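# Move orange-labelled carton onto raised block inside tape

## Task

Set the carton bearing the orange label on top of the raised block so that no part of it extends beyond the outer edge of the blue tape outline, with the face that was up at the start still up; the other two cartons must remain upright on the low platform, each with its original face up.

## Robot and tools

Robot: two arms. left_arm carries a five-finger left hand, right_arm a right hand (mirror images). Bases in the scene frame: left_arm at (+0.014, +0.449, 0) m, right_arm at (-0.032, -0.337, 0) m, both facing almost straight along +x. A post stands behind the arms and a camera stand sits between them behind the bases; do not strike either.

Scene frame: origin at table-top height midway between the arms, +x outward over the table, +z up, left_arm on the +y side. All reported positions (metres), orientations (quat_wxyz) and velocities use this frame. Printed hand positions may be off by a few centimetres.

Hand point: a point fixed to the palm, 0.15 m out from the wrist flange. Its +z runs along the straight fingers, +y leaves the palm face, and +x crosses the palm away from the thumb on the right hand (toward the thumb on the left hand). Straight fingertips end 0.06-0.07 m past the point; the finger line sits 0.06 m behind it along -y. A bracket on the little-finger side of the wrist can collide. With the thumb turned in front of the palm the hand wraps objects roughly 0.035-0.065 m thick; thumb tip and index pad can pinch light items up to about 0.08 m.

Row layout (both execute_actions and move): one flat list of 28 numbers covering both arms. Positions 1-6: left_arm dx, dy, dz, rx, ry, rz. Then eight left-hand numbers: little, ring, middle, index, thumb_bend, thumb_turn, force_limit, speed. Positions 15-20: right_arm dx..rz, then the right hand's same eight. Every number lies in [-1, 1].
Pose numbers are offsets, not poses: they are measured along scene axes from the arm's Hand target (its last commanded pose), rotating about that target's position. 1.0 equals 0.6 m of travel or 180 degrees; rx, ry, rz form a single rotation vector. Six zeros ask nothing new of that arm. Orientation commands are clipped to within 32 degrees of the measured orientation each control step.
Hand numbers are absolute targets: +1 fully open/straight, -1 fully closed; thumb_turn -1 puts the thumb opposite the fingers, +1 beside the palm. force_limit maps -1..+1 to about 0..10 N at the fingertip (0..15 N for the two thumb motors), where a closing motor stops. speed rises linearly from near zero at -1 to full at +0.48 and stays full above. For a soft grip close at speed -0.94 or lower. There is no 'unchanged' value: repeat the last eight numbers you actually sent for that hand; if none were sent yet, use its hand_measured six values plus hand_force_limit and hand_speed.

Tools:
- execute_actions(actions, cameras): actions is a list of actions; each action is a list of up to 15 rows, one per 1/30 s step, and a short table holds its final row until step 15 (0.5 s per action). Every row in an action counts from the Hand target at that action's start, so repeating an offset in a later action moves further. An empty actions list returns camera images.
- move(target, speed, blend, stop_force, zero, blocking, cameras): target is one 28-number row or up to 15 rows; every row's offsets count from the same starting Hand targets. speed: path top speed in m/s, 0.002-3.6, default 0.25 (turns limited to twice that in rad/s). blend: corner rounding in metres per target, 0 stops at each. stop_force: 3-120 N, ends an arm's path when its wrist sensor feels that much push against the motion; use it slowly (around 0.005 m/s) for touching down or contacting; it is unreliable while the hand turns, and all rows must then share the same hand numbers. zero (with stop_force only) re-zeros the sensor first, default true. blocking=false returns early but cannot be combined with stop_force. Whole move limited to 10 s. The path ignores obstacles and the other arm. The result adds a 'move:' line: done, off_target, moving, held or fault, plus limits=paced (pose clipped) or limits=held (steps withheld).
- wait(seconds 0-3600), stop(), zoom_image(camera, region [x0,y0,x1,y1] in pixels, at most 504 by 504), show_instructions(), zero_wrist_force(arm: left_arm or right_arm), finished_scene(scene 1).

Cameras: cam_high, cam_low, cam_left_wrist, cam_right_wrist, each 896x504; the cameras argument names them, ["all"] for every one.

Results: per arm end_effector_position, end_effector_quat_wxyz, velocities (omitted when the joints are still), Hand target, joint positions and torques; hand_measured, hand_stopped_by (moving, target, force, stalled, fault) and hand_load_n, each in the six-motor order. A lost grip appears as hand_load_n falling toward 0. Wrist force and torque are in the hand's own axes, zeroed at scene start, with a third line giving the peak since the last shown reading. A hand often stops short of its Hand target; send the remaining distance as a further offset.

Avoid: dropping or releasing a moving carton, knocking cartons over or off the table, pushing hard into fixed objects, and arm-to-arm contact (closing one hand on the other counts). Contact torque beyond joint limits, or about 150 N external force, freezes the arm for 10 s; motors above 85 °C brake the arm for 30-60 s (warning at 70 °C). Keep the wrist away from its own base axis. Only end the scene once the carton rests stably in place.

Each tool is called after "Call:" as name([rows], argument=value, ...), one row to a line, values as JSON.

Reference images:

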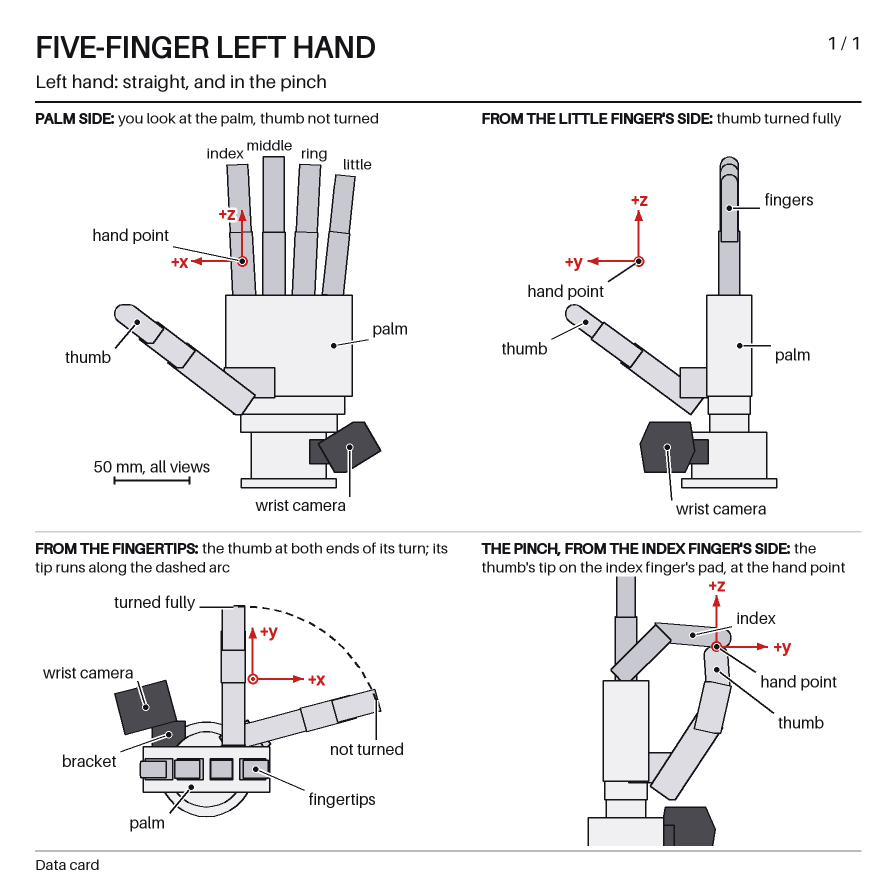

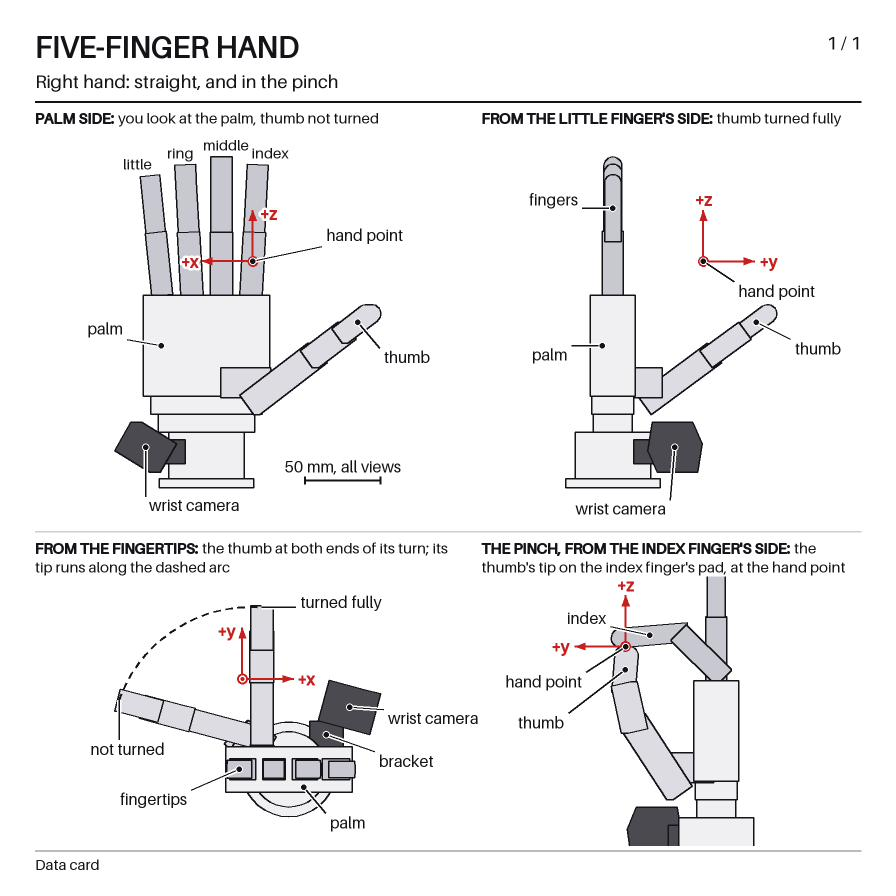

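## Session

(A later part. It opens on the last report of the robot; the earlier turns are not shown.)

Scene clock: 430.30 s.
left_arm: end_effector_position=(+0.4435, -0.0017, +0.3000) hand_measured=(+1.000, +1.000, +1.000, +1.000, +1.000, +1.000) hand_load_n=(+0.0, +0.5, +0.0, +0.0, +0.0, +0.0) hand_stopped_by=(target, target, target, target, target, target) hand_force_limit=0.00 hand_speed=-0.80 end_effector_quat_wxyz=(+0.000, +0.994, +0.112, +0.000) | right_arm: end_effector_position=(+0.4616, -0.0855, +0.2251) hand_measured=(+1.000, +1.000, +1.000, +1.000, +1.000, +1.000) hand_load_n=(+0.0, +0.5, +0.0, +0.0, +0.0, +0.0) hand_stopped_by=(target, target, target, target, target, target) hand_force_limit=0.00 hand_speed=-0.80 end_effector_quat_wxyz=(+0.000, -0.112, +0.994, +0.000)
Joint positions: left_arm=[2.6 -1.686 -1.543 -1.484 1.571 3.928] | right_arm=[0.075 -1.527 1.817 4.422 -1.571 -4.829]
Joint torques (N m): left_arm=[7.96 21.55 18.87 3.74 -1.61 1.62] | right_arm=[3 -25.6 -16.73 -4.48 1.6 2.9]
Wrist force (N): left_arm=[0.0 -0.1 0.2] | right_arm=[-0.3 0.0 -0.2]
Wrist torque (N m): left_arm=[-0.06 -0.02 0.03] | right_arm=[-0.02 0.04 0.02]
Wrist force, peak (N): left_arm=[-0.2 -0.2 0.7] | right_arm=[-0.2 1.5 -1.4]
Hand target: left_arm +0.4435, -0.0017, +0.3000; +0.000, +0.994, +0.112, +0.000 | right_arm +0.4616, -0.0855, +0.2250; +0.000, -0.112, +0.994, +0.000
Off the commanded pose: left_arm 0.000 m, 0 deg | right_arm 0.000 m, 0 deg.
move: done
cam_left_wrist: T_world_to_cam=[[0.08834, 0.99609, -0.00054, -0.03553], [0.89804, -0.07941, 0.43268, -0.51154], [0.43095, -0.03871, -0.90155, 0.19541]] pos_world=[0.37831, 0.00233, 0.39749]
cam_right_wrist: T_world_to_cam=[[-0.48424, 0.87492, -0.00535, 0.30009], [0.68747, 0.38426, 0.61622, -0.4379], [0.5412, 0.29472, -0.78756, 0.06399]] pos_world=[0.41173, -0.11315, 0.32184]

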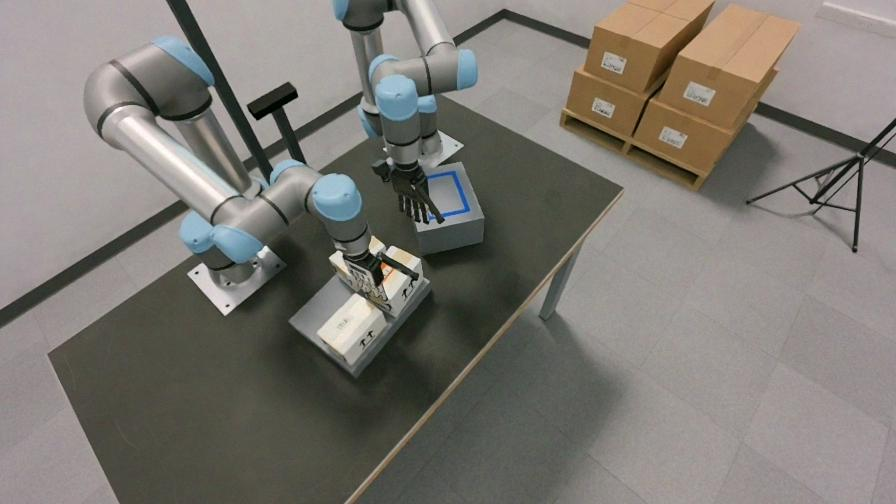

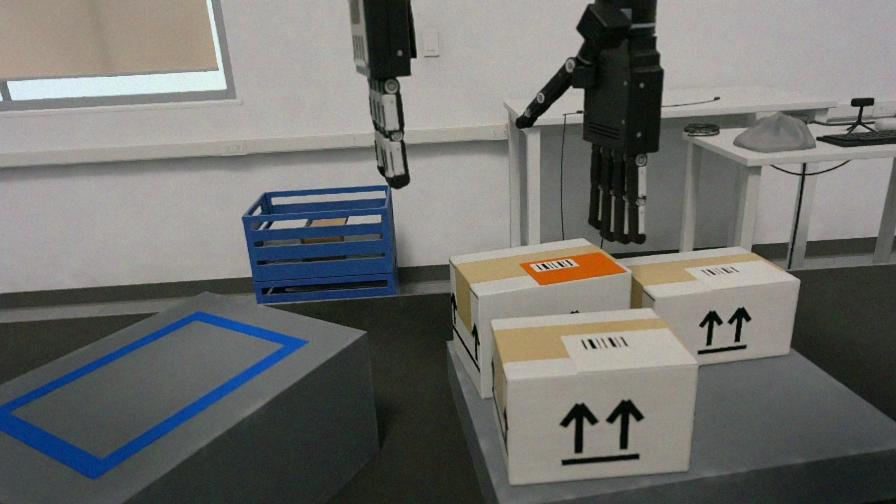

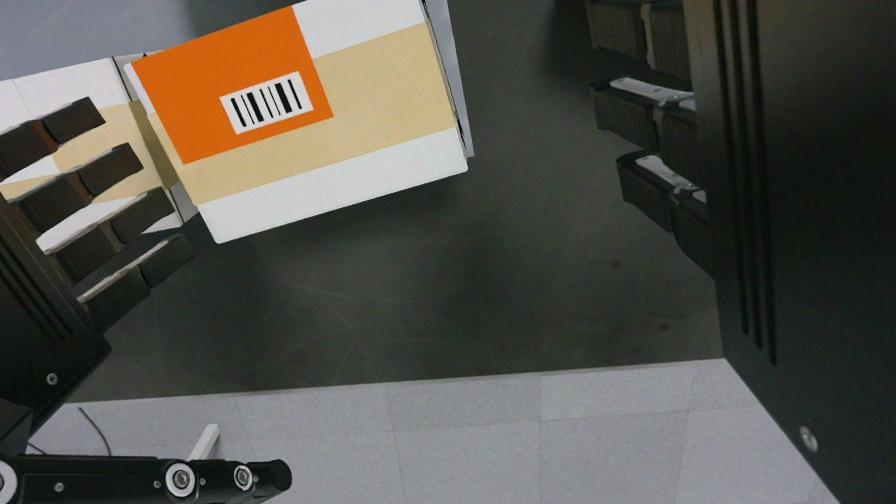

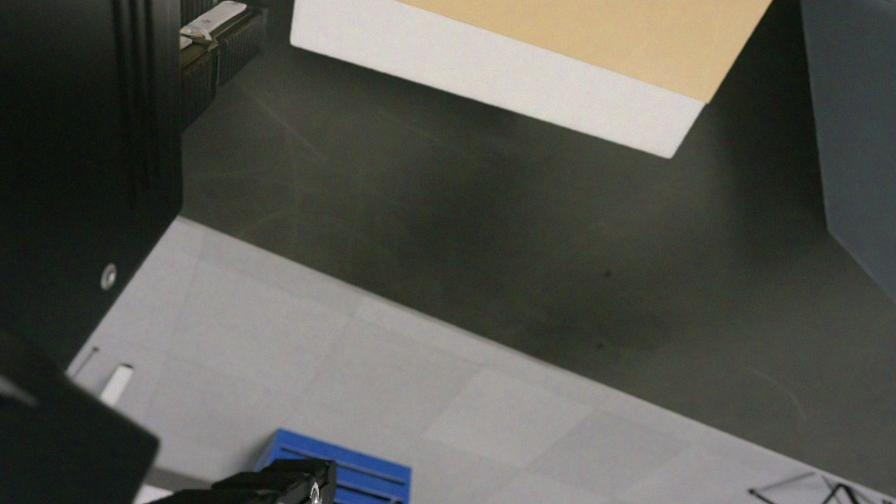

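Call:
move(target=[0,0,0,0,0,0,1,1,1,1,1,1,0,-0.8,0.005,-0.003,0,0,0,-0.0139,1,1,1,1,1,1,0,-0.8], speed=0.1)

Call:
move(target=[0,0,0,0,0,0,1,1,1,1,1,1,0,-0.8,0,0,-0.08,0,0,0,1,1,1,1,1,1,0,-0.8], speed=0.03, stop_force=6, cameras=["all"])

Scene clock: 451.10 s.
left_arm: end_effector_position=(+0.4435, -0.0017, +0.3000) hand_measured=(+1.000, +1.000, +1.000, +1.000, +1.000, +1.000) hand_load_n=(+0.0, +0.0, +0.0, +0.0, +0.0, +0.0) hand_stopped_by=(target, target, target, target, target, target) hand_force_limit=0.00 hand_speed=-0.80 end_effector_quat_wxyz=(+0.000, +0.994, +0.112, +0.000) | right_arm: end_effector_position=(+0.4645, -0.0873, +0.2250) hand_measured=(+1.000, +1.000, +1.000, +1.000, +1.000, +1.000) hand_load_n=(+0.0, +0.0, +0.5, +0.0, +0.0, +0.0) hand_stopped_by=(target, target, target, target, target, target) hand_force_limit=0.00 hand_speed=-0.80 end_effector_quat_wxyz=(+0.000, -0.091, +0.996, +0.000)
Joint positions: left_arm=[2.6 -1.686 -1.543 -1.484 1.571 3.928] | right_arm=[0.073 -1.528 1.818 4.422 -1.571 -4.788]
Joint torques (N m): left_arm=[7.29 20.47 19.14 3.78 -1.56 1.47] | right_arm=[-8.61 -31.79 -19.53 -4.13 -1 -0.61]
Wrist force (N): left_arm=[0.2 -0.1 0.3] | right_arm=[-0.3 0.0 0.0]
Wrist torque (N m): left_arm=[-0.05 -0.04 0.04] | right_arm=[-0.04 0.02 0.03]
Wrist force, peak (N): left_arm=[0.2 -0.6 0.2] | right_arm=[-0.7 0.1 -0.3]
Hand target: left_arm +0.4435, -0.0017, +0.3000; +0.000, +0.994, +0.112, +0.000 | right_arm +0.4646, -0.0873, +0.2250; +0.000, -0.091, +0.996, +0.000
Off the commanded pose: left_arm 0.000 m, 0 deg | right_arm 0.000 m, 0 deg.
move: done

Scene clock: 453.70 s.
left_arm: end_effector_position=(+0.4435, -0.0017, +0.3000) hand_measured=(+1.000, +1.000, +1.000, +1.000, +1.000, +1.000) hand_load_n=(+0.0, +0.0, +0.0, +0.0, +0.0, +0.0) hand_stopped_by=(target, target, target, target, target, target) hand_force_limit=0.00 hand_speed=-0.80 end_effector_quat_wxyz=(+0.000, +0.994, +0.112, +0.000) | right_arm: end_effector_position=(+0.4646, -0.0873, +0.1770) hand_measured=(+1.000, +1.000, +1.000, +1.000, +1.000, +1.000) hand_load_n=(+0.0, +0.0, +0.0, +0.0, +0.0, +0.0) hand_stopped_by=(target, target, target, target, target, target) hand_force_limit=0.00 hand_speed=-0.80 end_effector_quat_wxyz=(+0.000, -0.091, +0.996, +0.000)
Joint positions: left_arm=[2.6 -1.686 -1.543 -1.484 1.571 3.928] | right_arm=[0.073 -1.487 1.904 4.294 -1.571 -4.787]
Joint torques (N m): left_arm=[8.55 21.29 19.14 3.59 -1.89 1.34] | right_arm=[2.9 -33.13 -28.56 -0.85 -0.21 2.77]
Wrist force (N): left_arm=[0.2 -0.1 0.3] | right_arm=[0.1 -0.2 0.0]
Wrist torque (N m): left_arm=[-0.06 -0.05 0.04] | right_arm=[-0.05 -0.02 0.05]
Wrist force, peak (N): left_arm=[0.0 -0.6 0.3] | right_arm=[-0.4 0.2 -0.7]
Hand target: left_arm +0.4435, -0.0017, +0.3000; +0.000, +0.994, +0.112, +0.000 | right_arm +0.4646, -0.0873, +0.1770; +0.000, -0.091, +0.996, +0.000
Off the commanded pose: left_arm 0.000 m, 0 deg | right_arm 0.000 m, 0 deg.
move: done
cam_left_wrist: T_world_to_cam=[[0.08834, 0.99609, -0.00054, -0.03553], [0.89804, -0.07941, 0.43268, -0.51154], [0.43095, -0.03871, -0.90155, 0.19541]] pos_world=[0.37831, 0.00233, 0.39749]
cam_right_wrist: T_world_to_cam=[[-0.44558, 0.89523, -0.00535, 0.28665], [0.70358, 0.35387, 0.61624, -0.41984], [0.55357, 0.27082, -0.78754, 0.01725]] pos_world=[0.41356, -0.11272, 0.27384]

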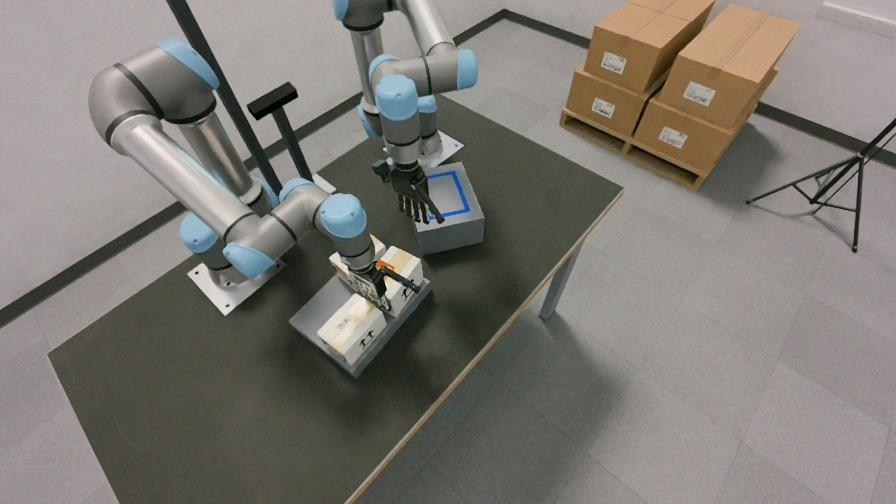

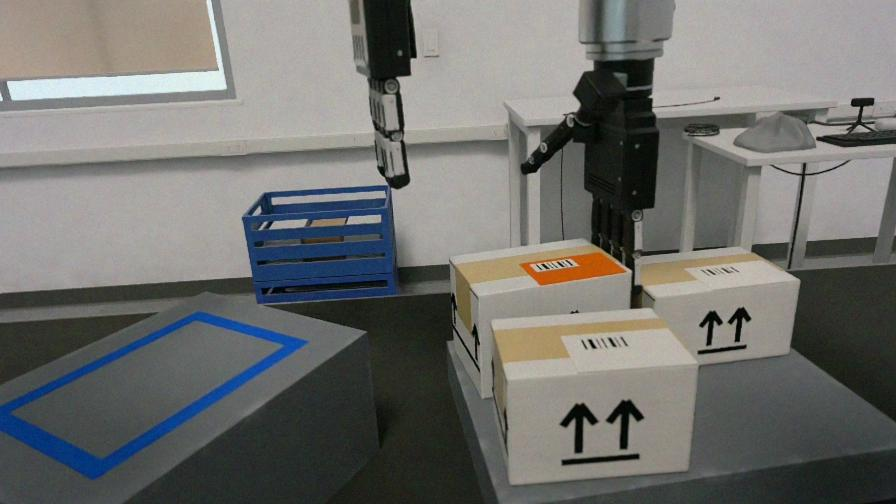

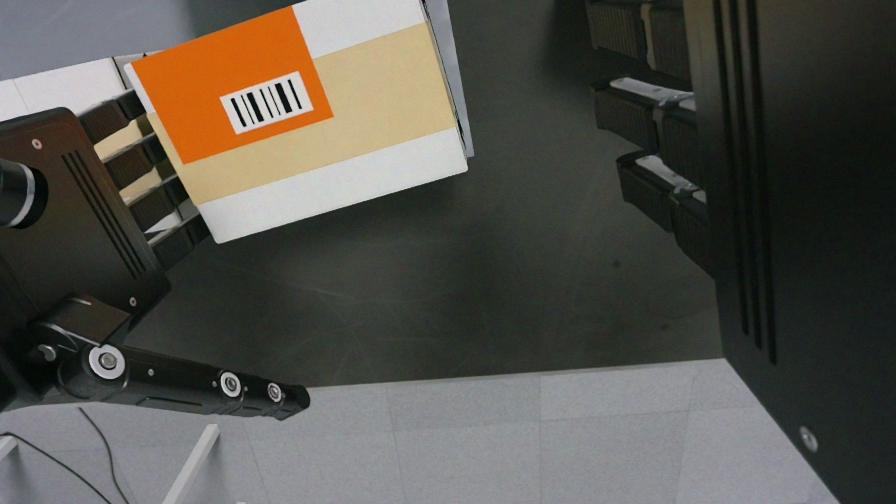

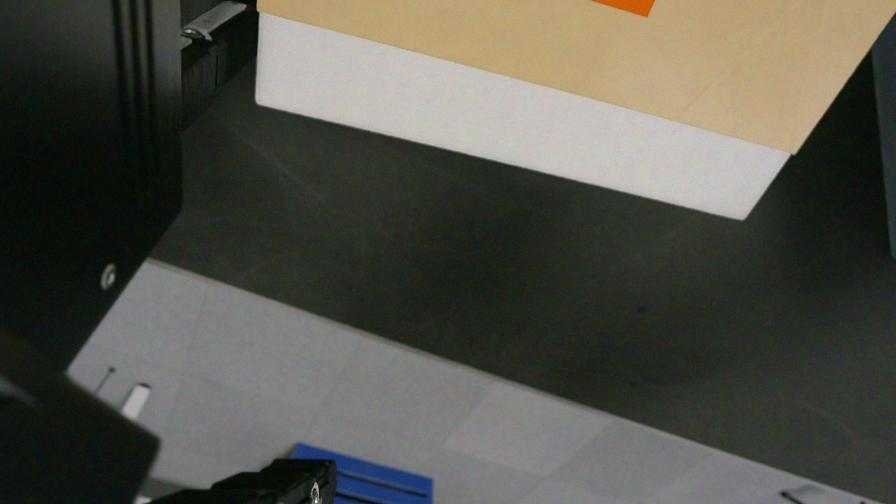

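Call:
zoom_image(camera="cam_left_wrist", region=[60, 50, 240, 280])

Call:
zoom_image(camera="cam_low", region=[570, 180, 690, 310])

Call:
zoom_image(camera="cam_high", region=[340, 230, 440, 330])

Scaled by 2.191 from the camera's image (finer frame: 1280x720).

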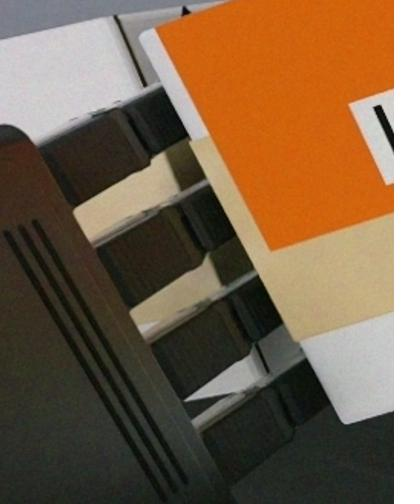

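Scaled by 3.877 from the camera's image (finer frame: 1280x720).

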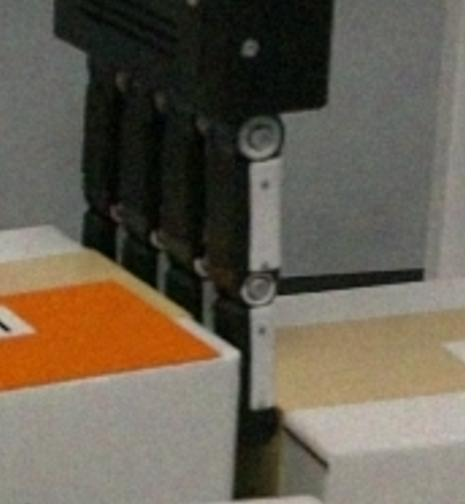

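Scaled by 5.040 from the camera's image (finer frame: 1280x720).

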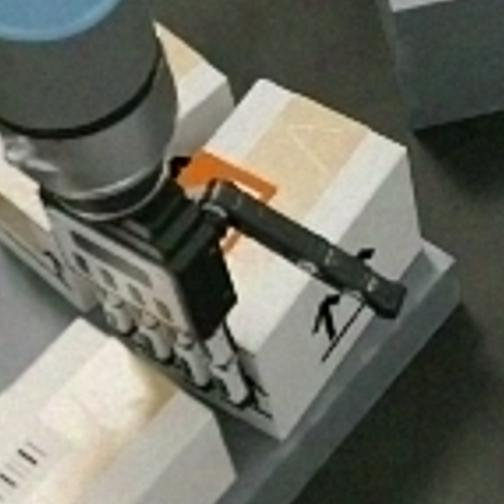

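Call:
move(target=[0,0,0,0,0,0,1,1,1,1,1,1,0,-0.8,0,0,-0.0767,0,0,0,1,1,1,1,1,1,0,-0.8], speed=0.03, stop_force=6, cameras=["all"])

Call:
zoom_image(camera="cam_left_wrist", region=[20, 50, 260, 280])

Call:
zoom_image(camera="cam_low", region=[570, 180, 690, 310])

Scene clock: 461.13 s.
left_arm: end_effector_position=(+0.4435, -0.0017, +0.3000) hand_measured=(+1.000, +1.000, +1.000, +1.000, +1.000, +1.000) hand_load_n=(+0.0, +0.0, +0.0, +0.0, +0.0, +0.0) hand_stopped_by=(target, target, target, target, target, target) hand_force_limit=0.00 hand_speed=-0.80 end_effector_quat_wxyz=(+0.000, +0.994, +0.112, +0.000) | right_arm: end_effector_position=(+0.4646, -0.0873, +0.1310) hand_measured=(+1.000, +1.000, +1.000, +1.000, +1.000, +1.000) hand_load_n=(+0.0, +0.0, +0.0, +0.0, +0.0, +0.0) hand_stopped_by=(target, target, target, target, target, target) hand_force_limit=0.00 hand_speed=-0.80 end_effector_quat_wxyz=(+0.000, -0.091, +0.996, +0.000)
Joint positions: left_arm=[2.6 -1.686 -1.543 -1.484 1.571 3.928] | right_arm=[0.073 -1.433 1.976 4.169 -1.571 -4.787]
Joint torques (N m): left_arm=[8.45 21.8 19.9 3.68 -1.59 1.43] | right_arm=[11.59 -35.02 -27.54 -1.18 0.51 2.32]
Wrist force (N): left_arm=[0.0 -0.1 0.2] | right_arm=[-0.4 -0.1 -0.2]
Wrist torque (N m): left_arm=[-0.06 -0.01 0.03] | right_arm=[-0.04 0.05 0.03]
Wrist force, peak (N): left_arm=[0.2 -0.4 0.6] | right_arm=[-0.2 0.2 -0.8]
Hand target: left_arm +0.4435, -0.0017, +0.3000; +0.000, +0.994, +0.112, +0.000 | right_arm +0.4646, -0.0873, +0.1310; +0.000, -0.091, +0.996, +0.000
Off the commanded pose: left_arm 0.000 m, 0 deg | right_arm 0.000 m, 0 deg.
move: done
cam_left_wrist: T_world_to_cam=[[0.08834, 0.99609, -0.00054, -0.03553], [0.89804, -0.07941, 0.43268, -0.51154], [0.43095, -0.03871, -0.90155, 0.19541]] pos_world=[0.37831, 0.00233, 0.39749]
cam_right_wrist: T_world_to_cam=[[-0.44564, 0.8952, -0.00541, 0.28644], [0.70354, 0.35395, 0.61624, -0.39146], [0.55357, 0.27082, -0.78754, -0.01898]] pos_world=[0.41356, -0.11272, 0.22784]

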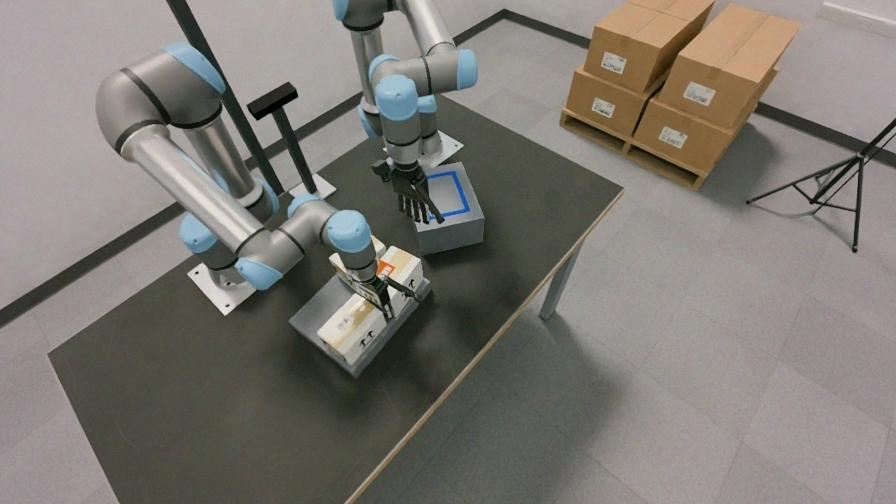

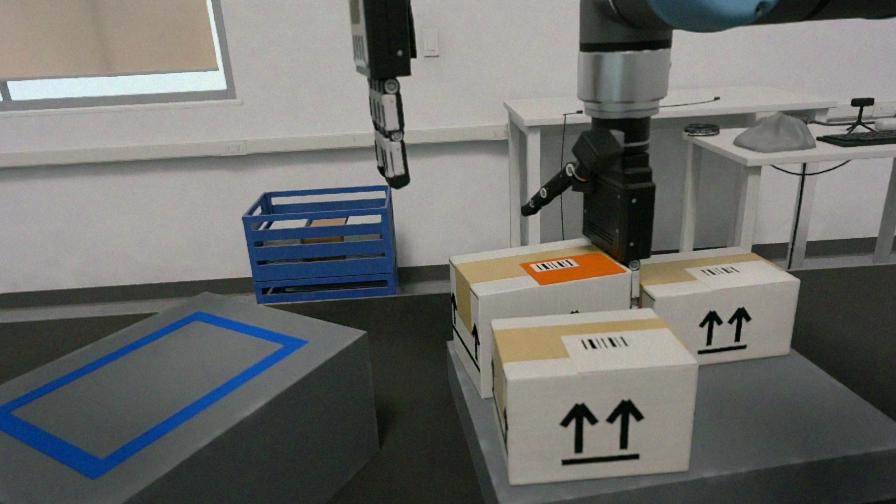

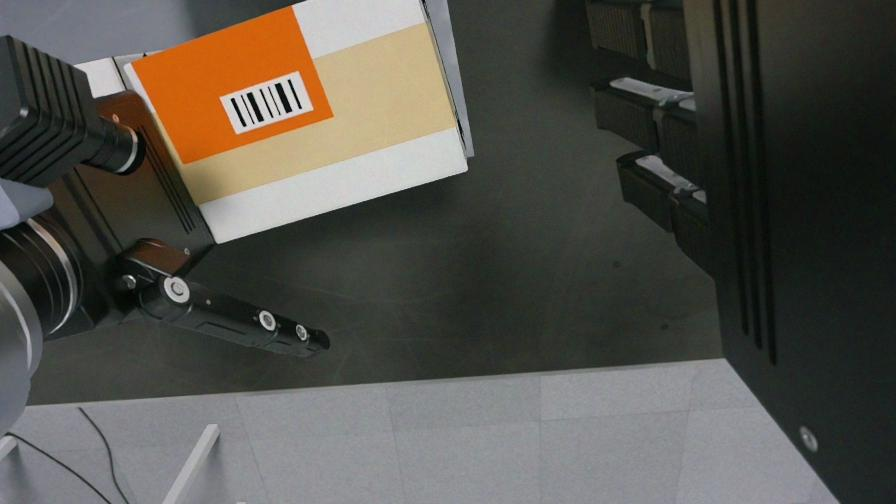

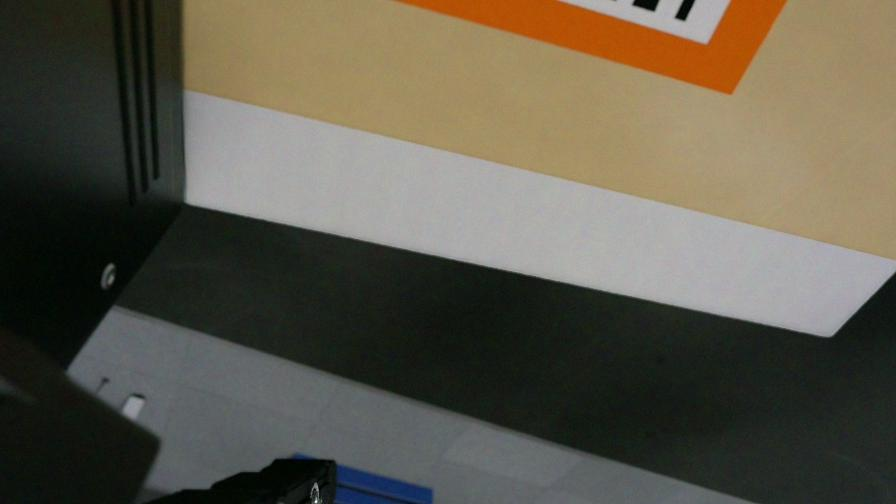

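Scaled by 2.100 from the camera's image (finer frame: 1280x720).

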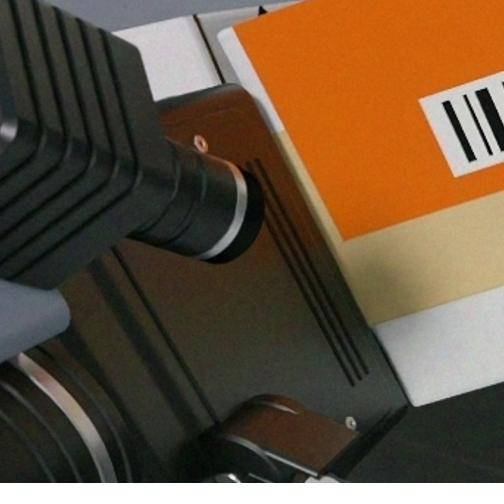

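Scaled by 3.877 from the camera's image (finer frame: 1280x720).

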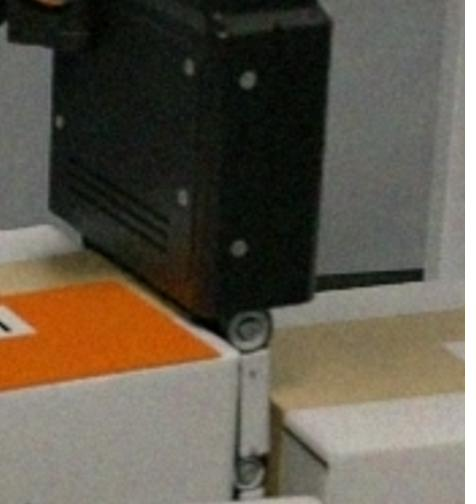

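Call:
move(target=[0.0183,-0.0682,0,0,0,0,1,1,1,1,1,1,0,-0.8,0,0,0,0,0,0,1,1,1,1,1,1,0,-0.8], speed=0.1)

Call:
move(target=[0,0,-0.1667,0,0,0,1,1,1,1,1,1,0,-0.8,0,0,0,0,0,0,1,1,1,1,1,1,0,-0.8], speed=0.05, stop_force=8, cameras=["all"])

Call:
zoom_image(camera="cam_low", region=[340, 130, 520, 310])

Scene clock: 469.07 s.
left_arm: end_effector_position=(+0.4544, -0.0426, +0.2999) hand_measured=(+1.000, +1.000, +1.000, +1.000, +1.000, +1.000) hand_load_n=(+0.0, +0.0, +0.0, +0.0, +0.0, +0.0) hand_stopped_by=(target, target, target, target, target, target) hand_force_limit=0.00 hand_speed=-0.80 end_effector_quat_wxyz=(+0.000, +0.994, +0.112, +0.000) | right_arm: end_effector_position=(+0.4646, -0.0873, +0.1310) hand_measured=(+1.000, +1.000, +1.000, +1.000, +1.000, +1.000) hand_load_n=(+0.0, +0.0, +0.0, +0.0, +0.0, +0.0) hand_stopped_by=(target, target, target, target, target, target) hand_force_limit=0.00 hand_speed=-0.80 end_effector_quat_wxyz=(+0.000, -0.091, +0.996, +0.000)
Joint positions: left_arm=[2.55 -1.776 -1.437 -1.5 1.571 3.878] | right_arm=[0.073 -1.433 1.976 4.169 -1.571 -4.787]
Joint torques (N m): left_arm=[2.27 24.66 31.91 4.1 1.26 1.2] | right_arm=[11.26 -33.88 -27.67 -3.84 0.33 1.98]
Wrist force (N): left_arm=[-0.2 -0.4 -0.2] | right_arm=[-0.3 -0.2 0.2]
Wrist torque (N m): left_arm=[-0.07 -0.01 -0.08] | right_arm=[-0.08 0.03 0.04]
Wrist force, peak (N): left_arm=[0.0 -1.4 0.1] | right_arm=[-0.7 0.0 -0.2]
Hand target: left_arm +0.4545, -0.0426, +0.3000; +0.000, +0.994, +0.112, +0.000 | right_arm +0.4646, -0.0873, +0.1310; +0.000, -0.091, +0.996, +0.000
Off the commanded pose: left_arm 0.000 m, 0 deg | right_arm 0.000 m, 0 deg.
move: done

Scene clock: 471.93 s.
left_arm: end_effector_position=(+0.4545, -0.0426, +0.2000) hand_measured=(+1.000, +1.000, +1.000, +1.000, +1.000, +1.000) hand_load_n=(+0.0, +0.0, +0.0, +0.0, +0.0, +0.0) hand_stopped_by=(target, target, target, target, target, target) hand_force_limit=0.00 hand_speed=-0.80 end_effector_quat_wxyz=(+0.000, +0.994, +0.112, +0.000) | right_arm: end_effector_position=(+0.4646, -0.0873, +0.1310) hand_measured=(+1.000, +1.000, +1.000, +1.000, +1.000, +1.000) hand_load_n=(+0.0, +0.0, +0.0, +0.0, +0.0, +0.0) hand_stopped_by=(target, target, target, target, target, target) hand_force_limit=0.00 hand_speed=-0.80 end_effector_quat_wxyz=(+0.000, -0.091, +0.996, +0.000)
Joint positions: left_arm=[2.55 -1.822 -1.64 -1.251 1.571 3.878] | right_arm=[0.073 -1.433 1.976 4.169 -1.571 -4.787]
Joint torques (N m): left_arm=[4.29 37.32 29.61 4.04 0.63 -1.23] | right_arm=[11.05 -34.91 -27.11 -3.89 0.45 1.83]
Wrist force (N): left_arm=[0.4 0.0 -0.2] | right_arm=[-0.4 0.0 0.0]
Wrist torque (N m): left_arm=[0.00 -0.10 -0.05] | right_arm=[-0.03 0.04 0.04]
Wrist force, peak (N): left_arm=[-0.2 -0.6 -0.4] | right_arm=[-0.7 0.0 -0.2]
Hand target: left_arm +0.4545, -0.0426, +0.2000; +0.000, +0.994, +0.112, +0.000 | right_arm +0.4646, -0.0873, +0.1310; +0.000, -0.091, +0.996, +0.000
Off the commanded pose: left_arm 0.000 m, 0 deg | right_arm 0.000 m, 0 deg.
move: done
cam_left_wrist: T_world_to_cam=[[0.08834, 0.99609, -0.00054, 0.00419], [0.89804, -0.07941, 0.43268, -0.4814], [0.43095, -0.03871, -0.90155, 0.09893]] pos_world=[0.38931, -0.03857, 0.29749]
cam_right_wrist: T_world_to_cam=[[-0.44558, 0.89523, -0.00535, 0.28641], [0.70354, 0.35385, 0.61629, -0.39149], [0.55361, 0.27084, -0.7875, -0.019]] pos_world=[0.41356, -0.11272, 0.22784]

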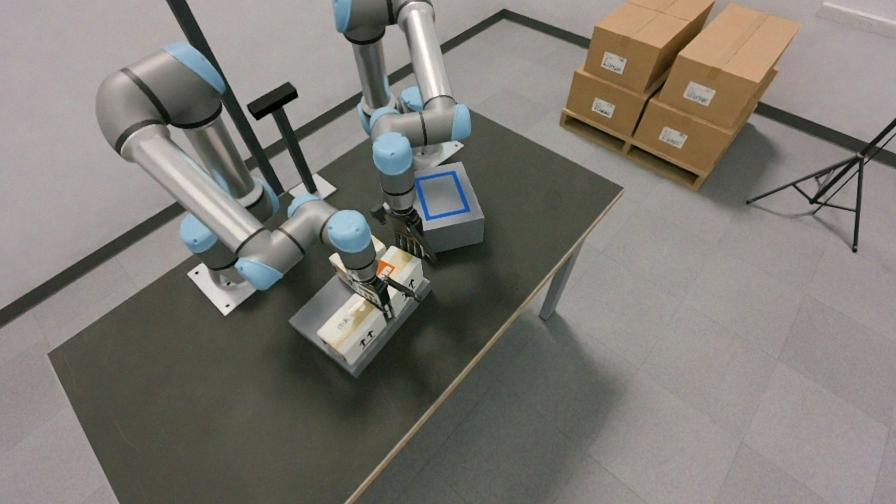

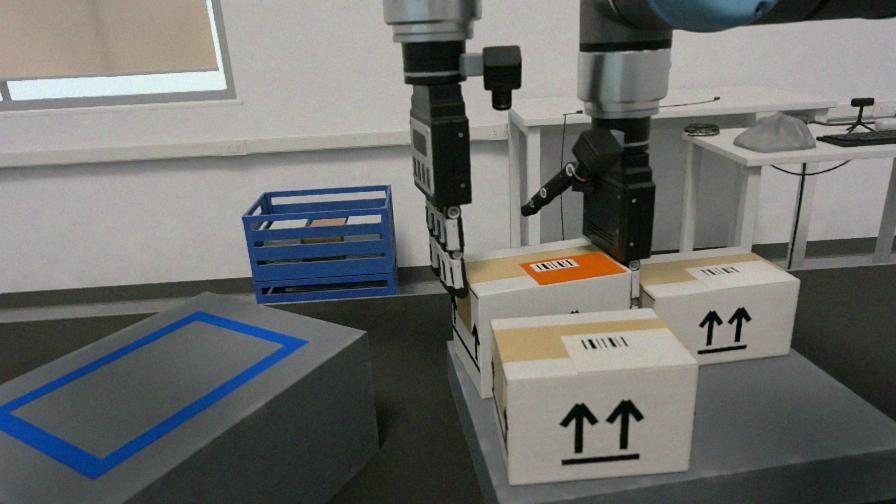

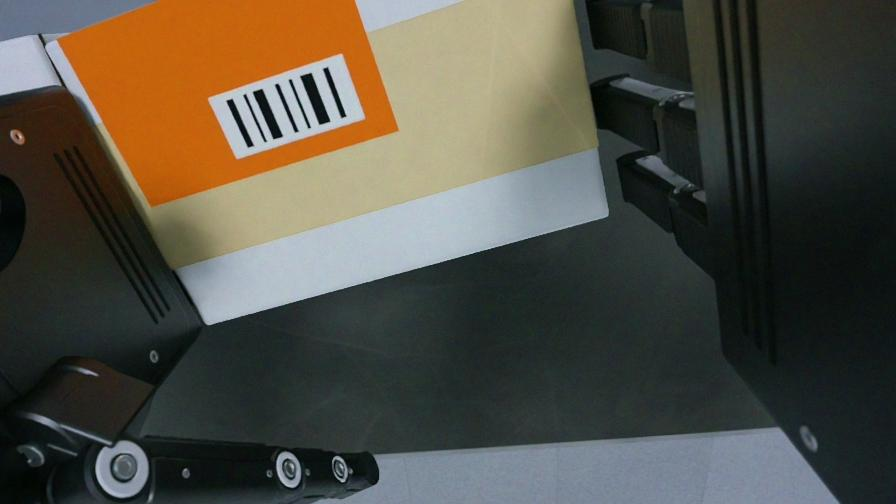

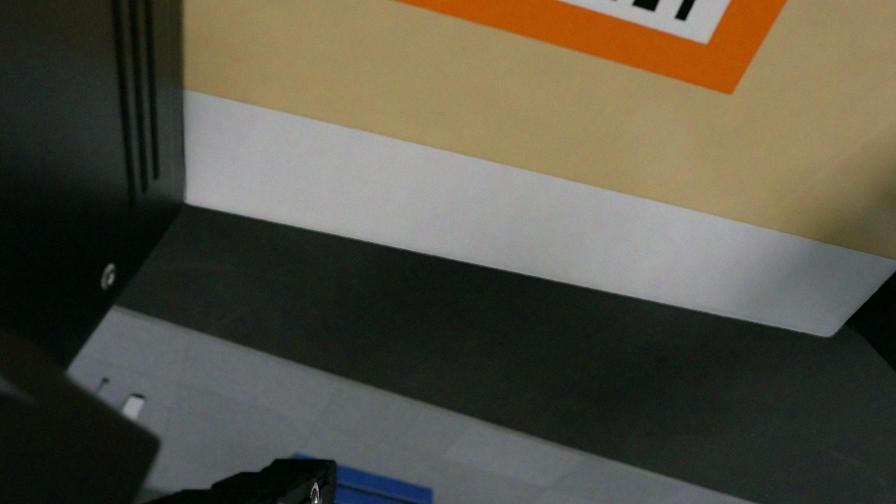

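Scaled by 2.800 from the camera's image (finer frame: 1280x720).

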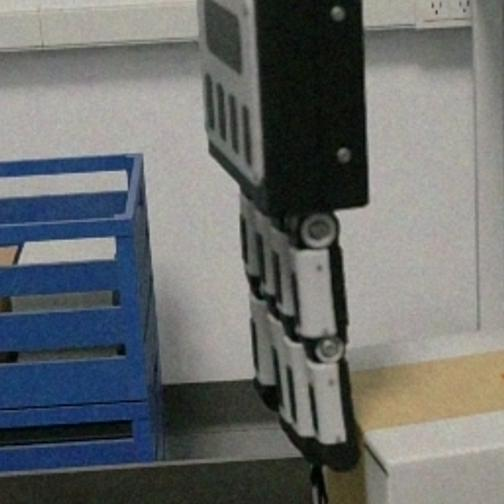

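Call:
move(target=[0,0,-0.11,0,0,0,1,1,1,1,1,1,0,-0.8,0,0,0,0,0,0,1,1,1,1,1,1,0,-0.8], speed=0.03, stop_force=6, cameras=["all"])

Call:
zoom_image(camera="cam_low", region=[400, 200, 540, 400])

Call:
zoom_image(camera="cam_high", region=[340, 210, 460, 330])

Scene clock: 482.53 s.
left_arm: end_effector_position=(+0.4545, -0.0426, +0.1340) hand_measured=(+1.000, +1.000, +1.000, +1.000, +1.000, +1.000) hand_load_n=(+0.0, +0.0, +0.5, +0.0, +0.0, +0.0) hand_stopped_by=(target, target, target, target, target, target) hand_force_limit=0.00 hand_speed=-0.80 end_effector_quat_wxyz=(+0.000, +0.994, +0.112, +0.000) | right_arm: end_effector_position=(+0.4646, -0.0873, +0.1310) hand_measured=(+1.000, +1.000, +1.000, +1.000, +1.000, +1.000) hand_load_n=(+0.0, +0.0, +0.0, +0.0, +0.0, +0.0) hand_stopped_by=(target, target, target, target, target, target) hand_force_limit=0.00 hand_speed=-0.80 end_effector_quat_wxyz=(+0.000, -0.091, +0.996, +0.000)
Joint positions: left_arm=[2.55 -1.884 -1.741 -1.088 1.571 3.878] | right_arm=[0.073 -1.433 1.976 4.169 -1.571 -4.787]
Joint torques (N m): left_arm=[8.17 38.3 29.63 1.32 -1.26 0.41] | right_arm=[10.09 -34.41 -27.29 -4.01 0.48 1.55]
Wrist force (N): left_arm=[-0.2 -0.2 -0.5] | right_arm=[-0.5 0.0 0.0]
Wrist torque (N m): left_arm=[-0.05 0.00 -0.07] | right_arm=[-0.04 0.06 0.04]
Wrist force, peak (N): left_arm=[-0.1 -0.7 -0.4] | right_arm=[-0.7 0.0 -0.1]
Hand target: left_arm +0.4545, -0.0426, +0.1340; +0.000, +0.994, +0.112, +0.000 | right_arm +0.4646, -0.0873, +0.1310; +0.000, -0.091, +0.996, +0.000
Off the commanded pose: left_arm 0.000 m, 0 deg | right_arm 0.000 m, 0 deg.
move: done
cam_left_wrist: T_world_to_cam=[[0.08834, 0.99609, -0.00054, 0.00415], [0.89804, -0.07941, 0.43268, -0.45284], [0.43095, -0.03871, -0.90155, 0.03943]] pos_world=[0.38931, -0.03857, 0.23149]
cam_right_wrist: T_world_to_cam=[[-0.44558, 0.89523, -0.00535, 0.28641], [0.70354, 0.35385, 0.61629, -0.39149], [0.55361, 0.27084, -0.7875, -0.019]] pos_world=[0.41356, -0.11272, 0.22784]

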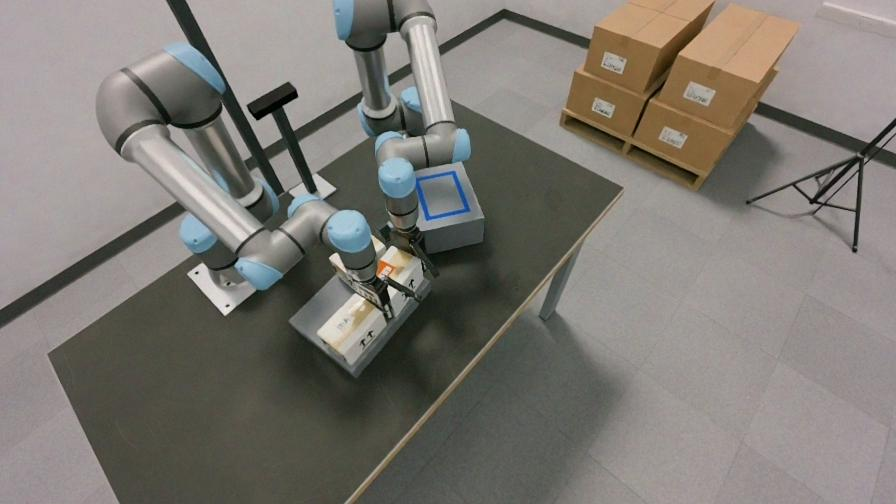

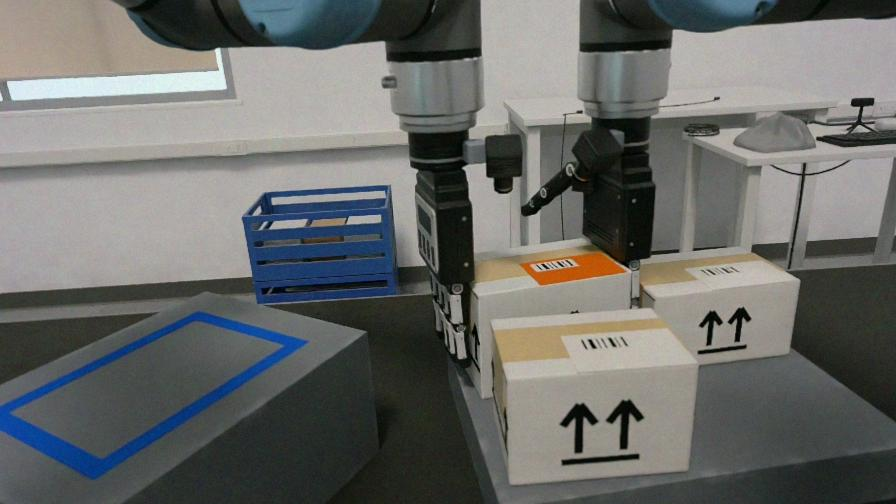

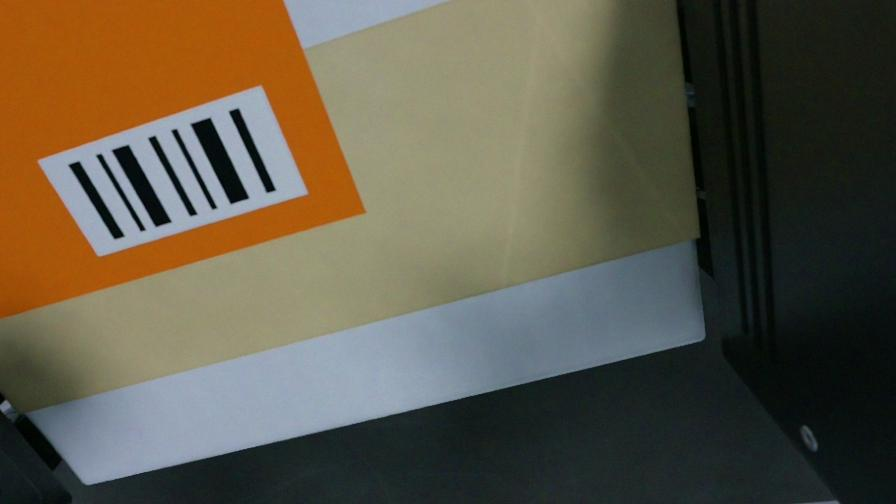

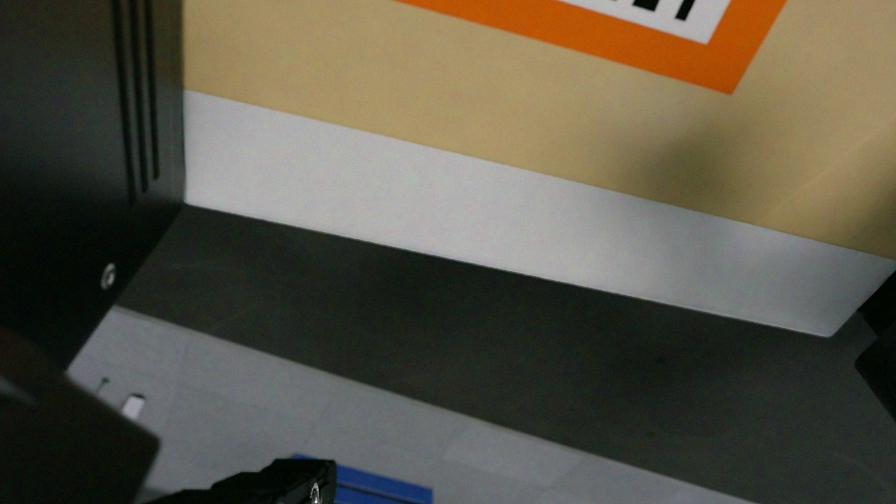

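Scaled by 2.520 from the camera's image (finer frame: 1280x720).

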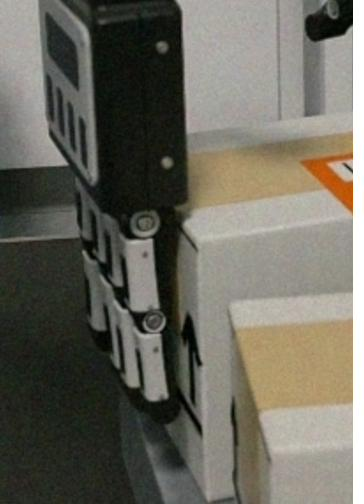

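Scaled by 4.200 from the camera's image (finer frame: 1280x720).

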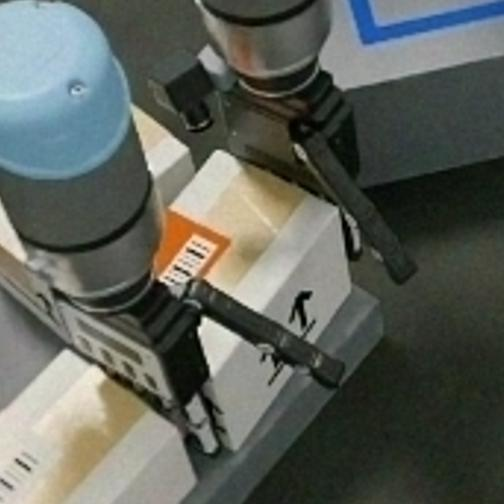

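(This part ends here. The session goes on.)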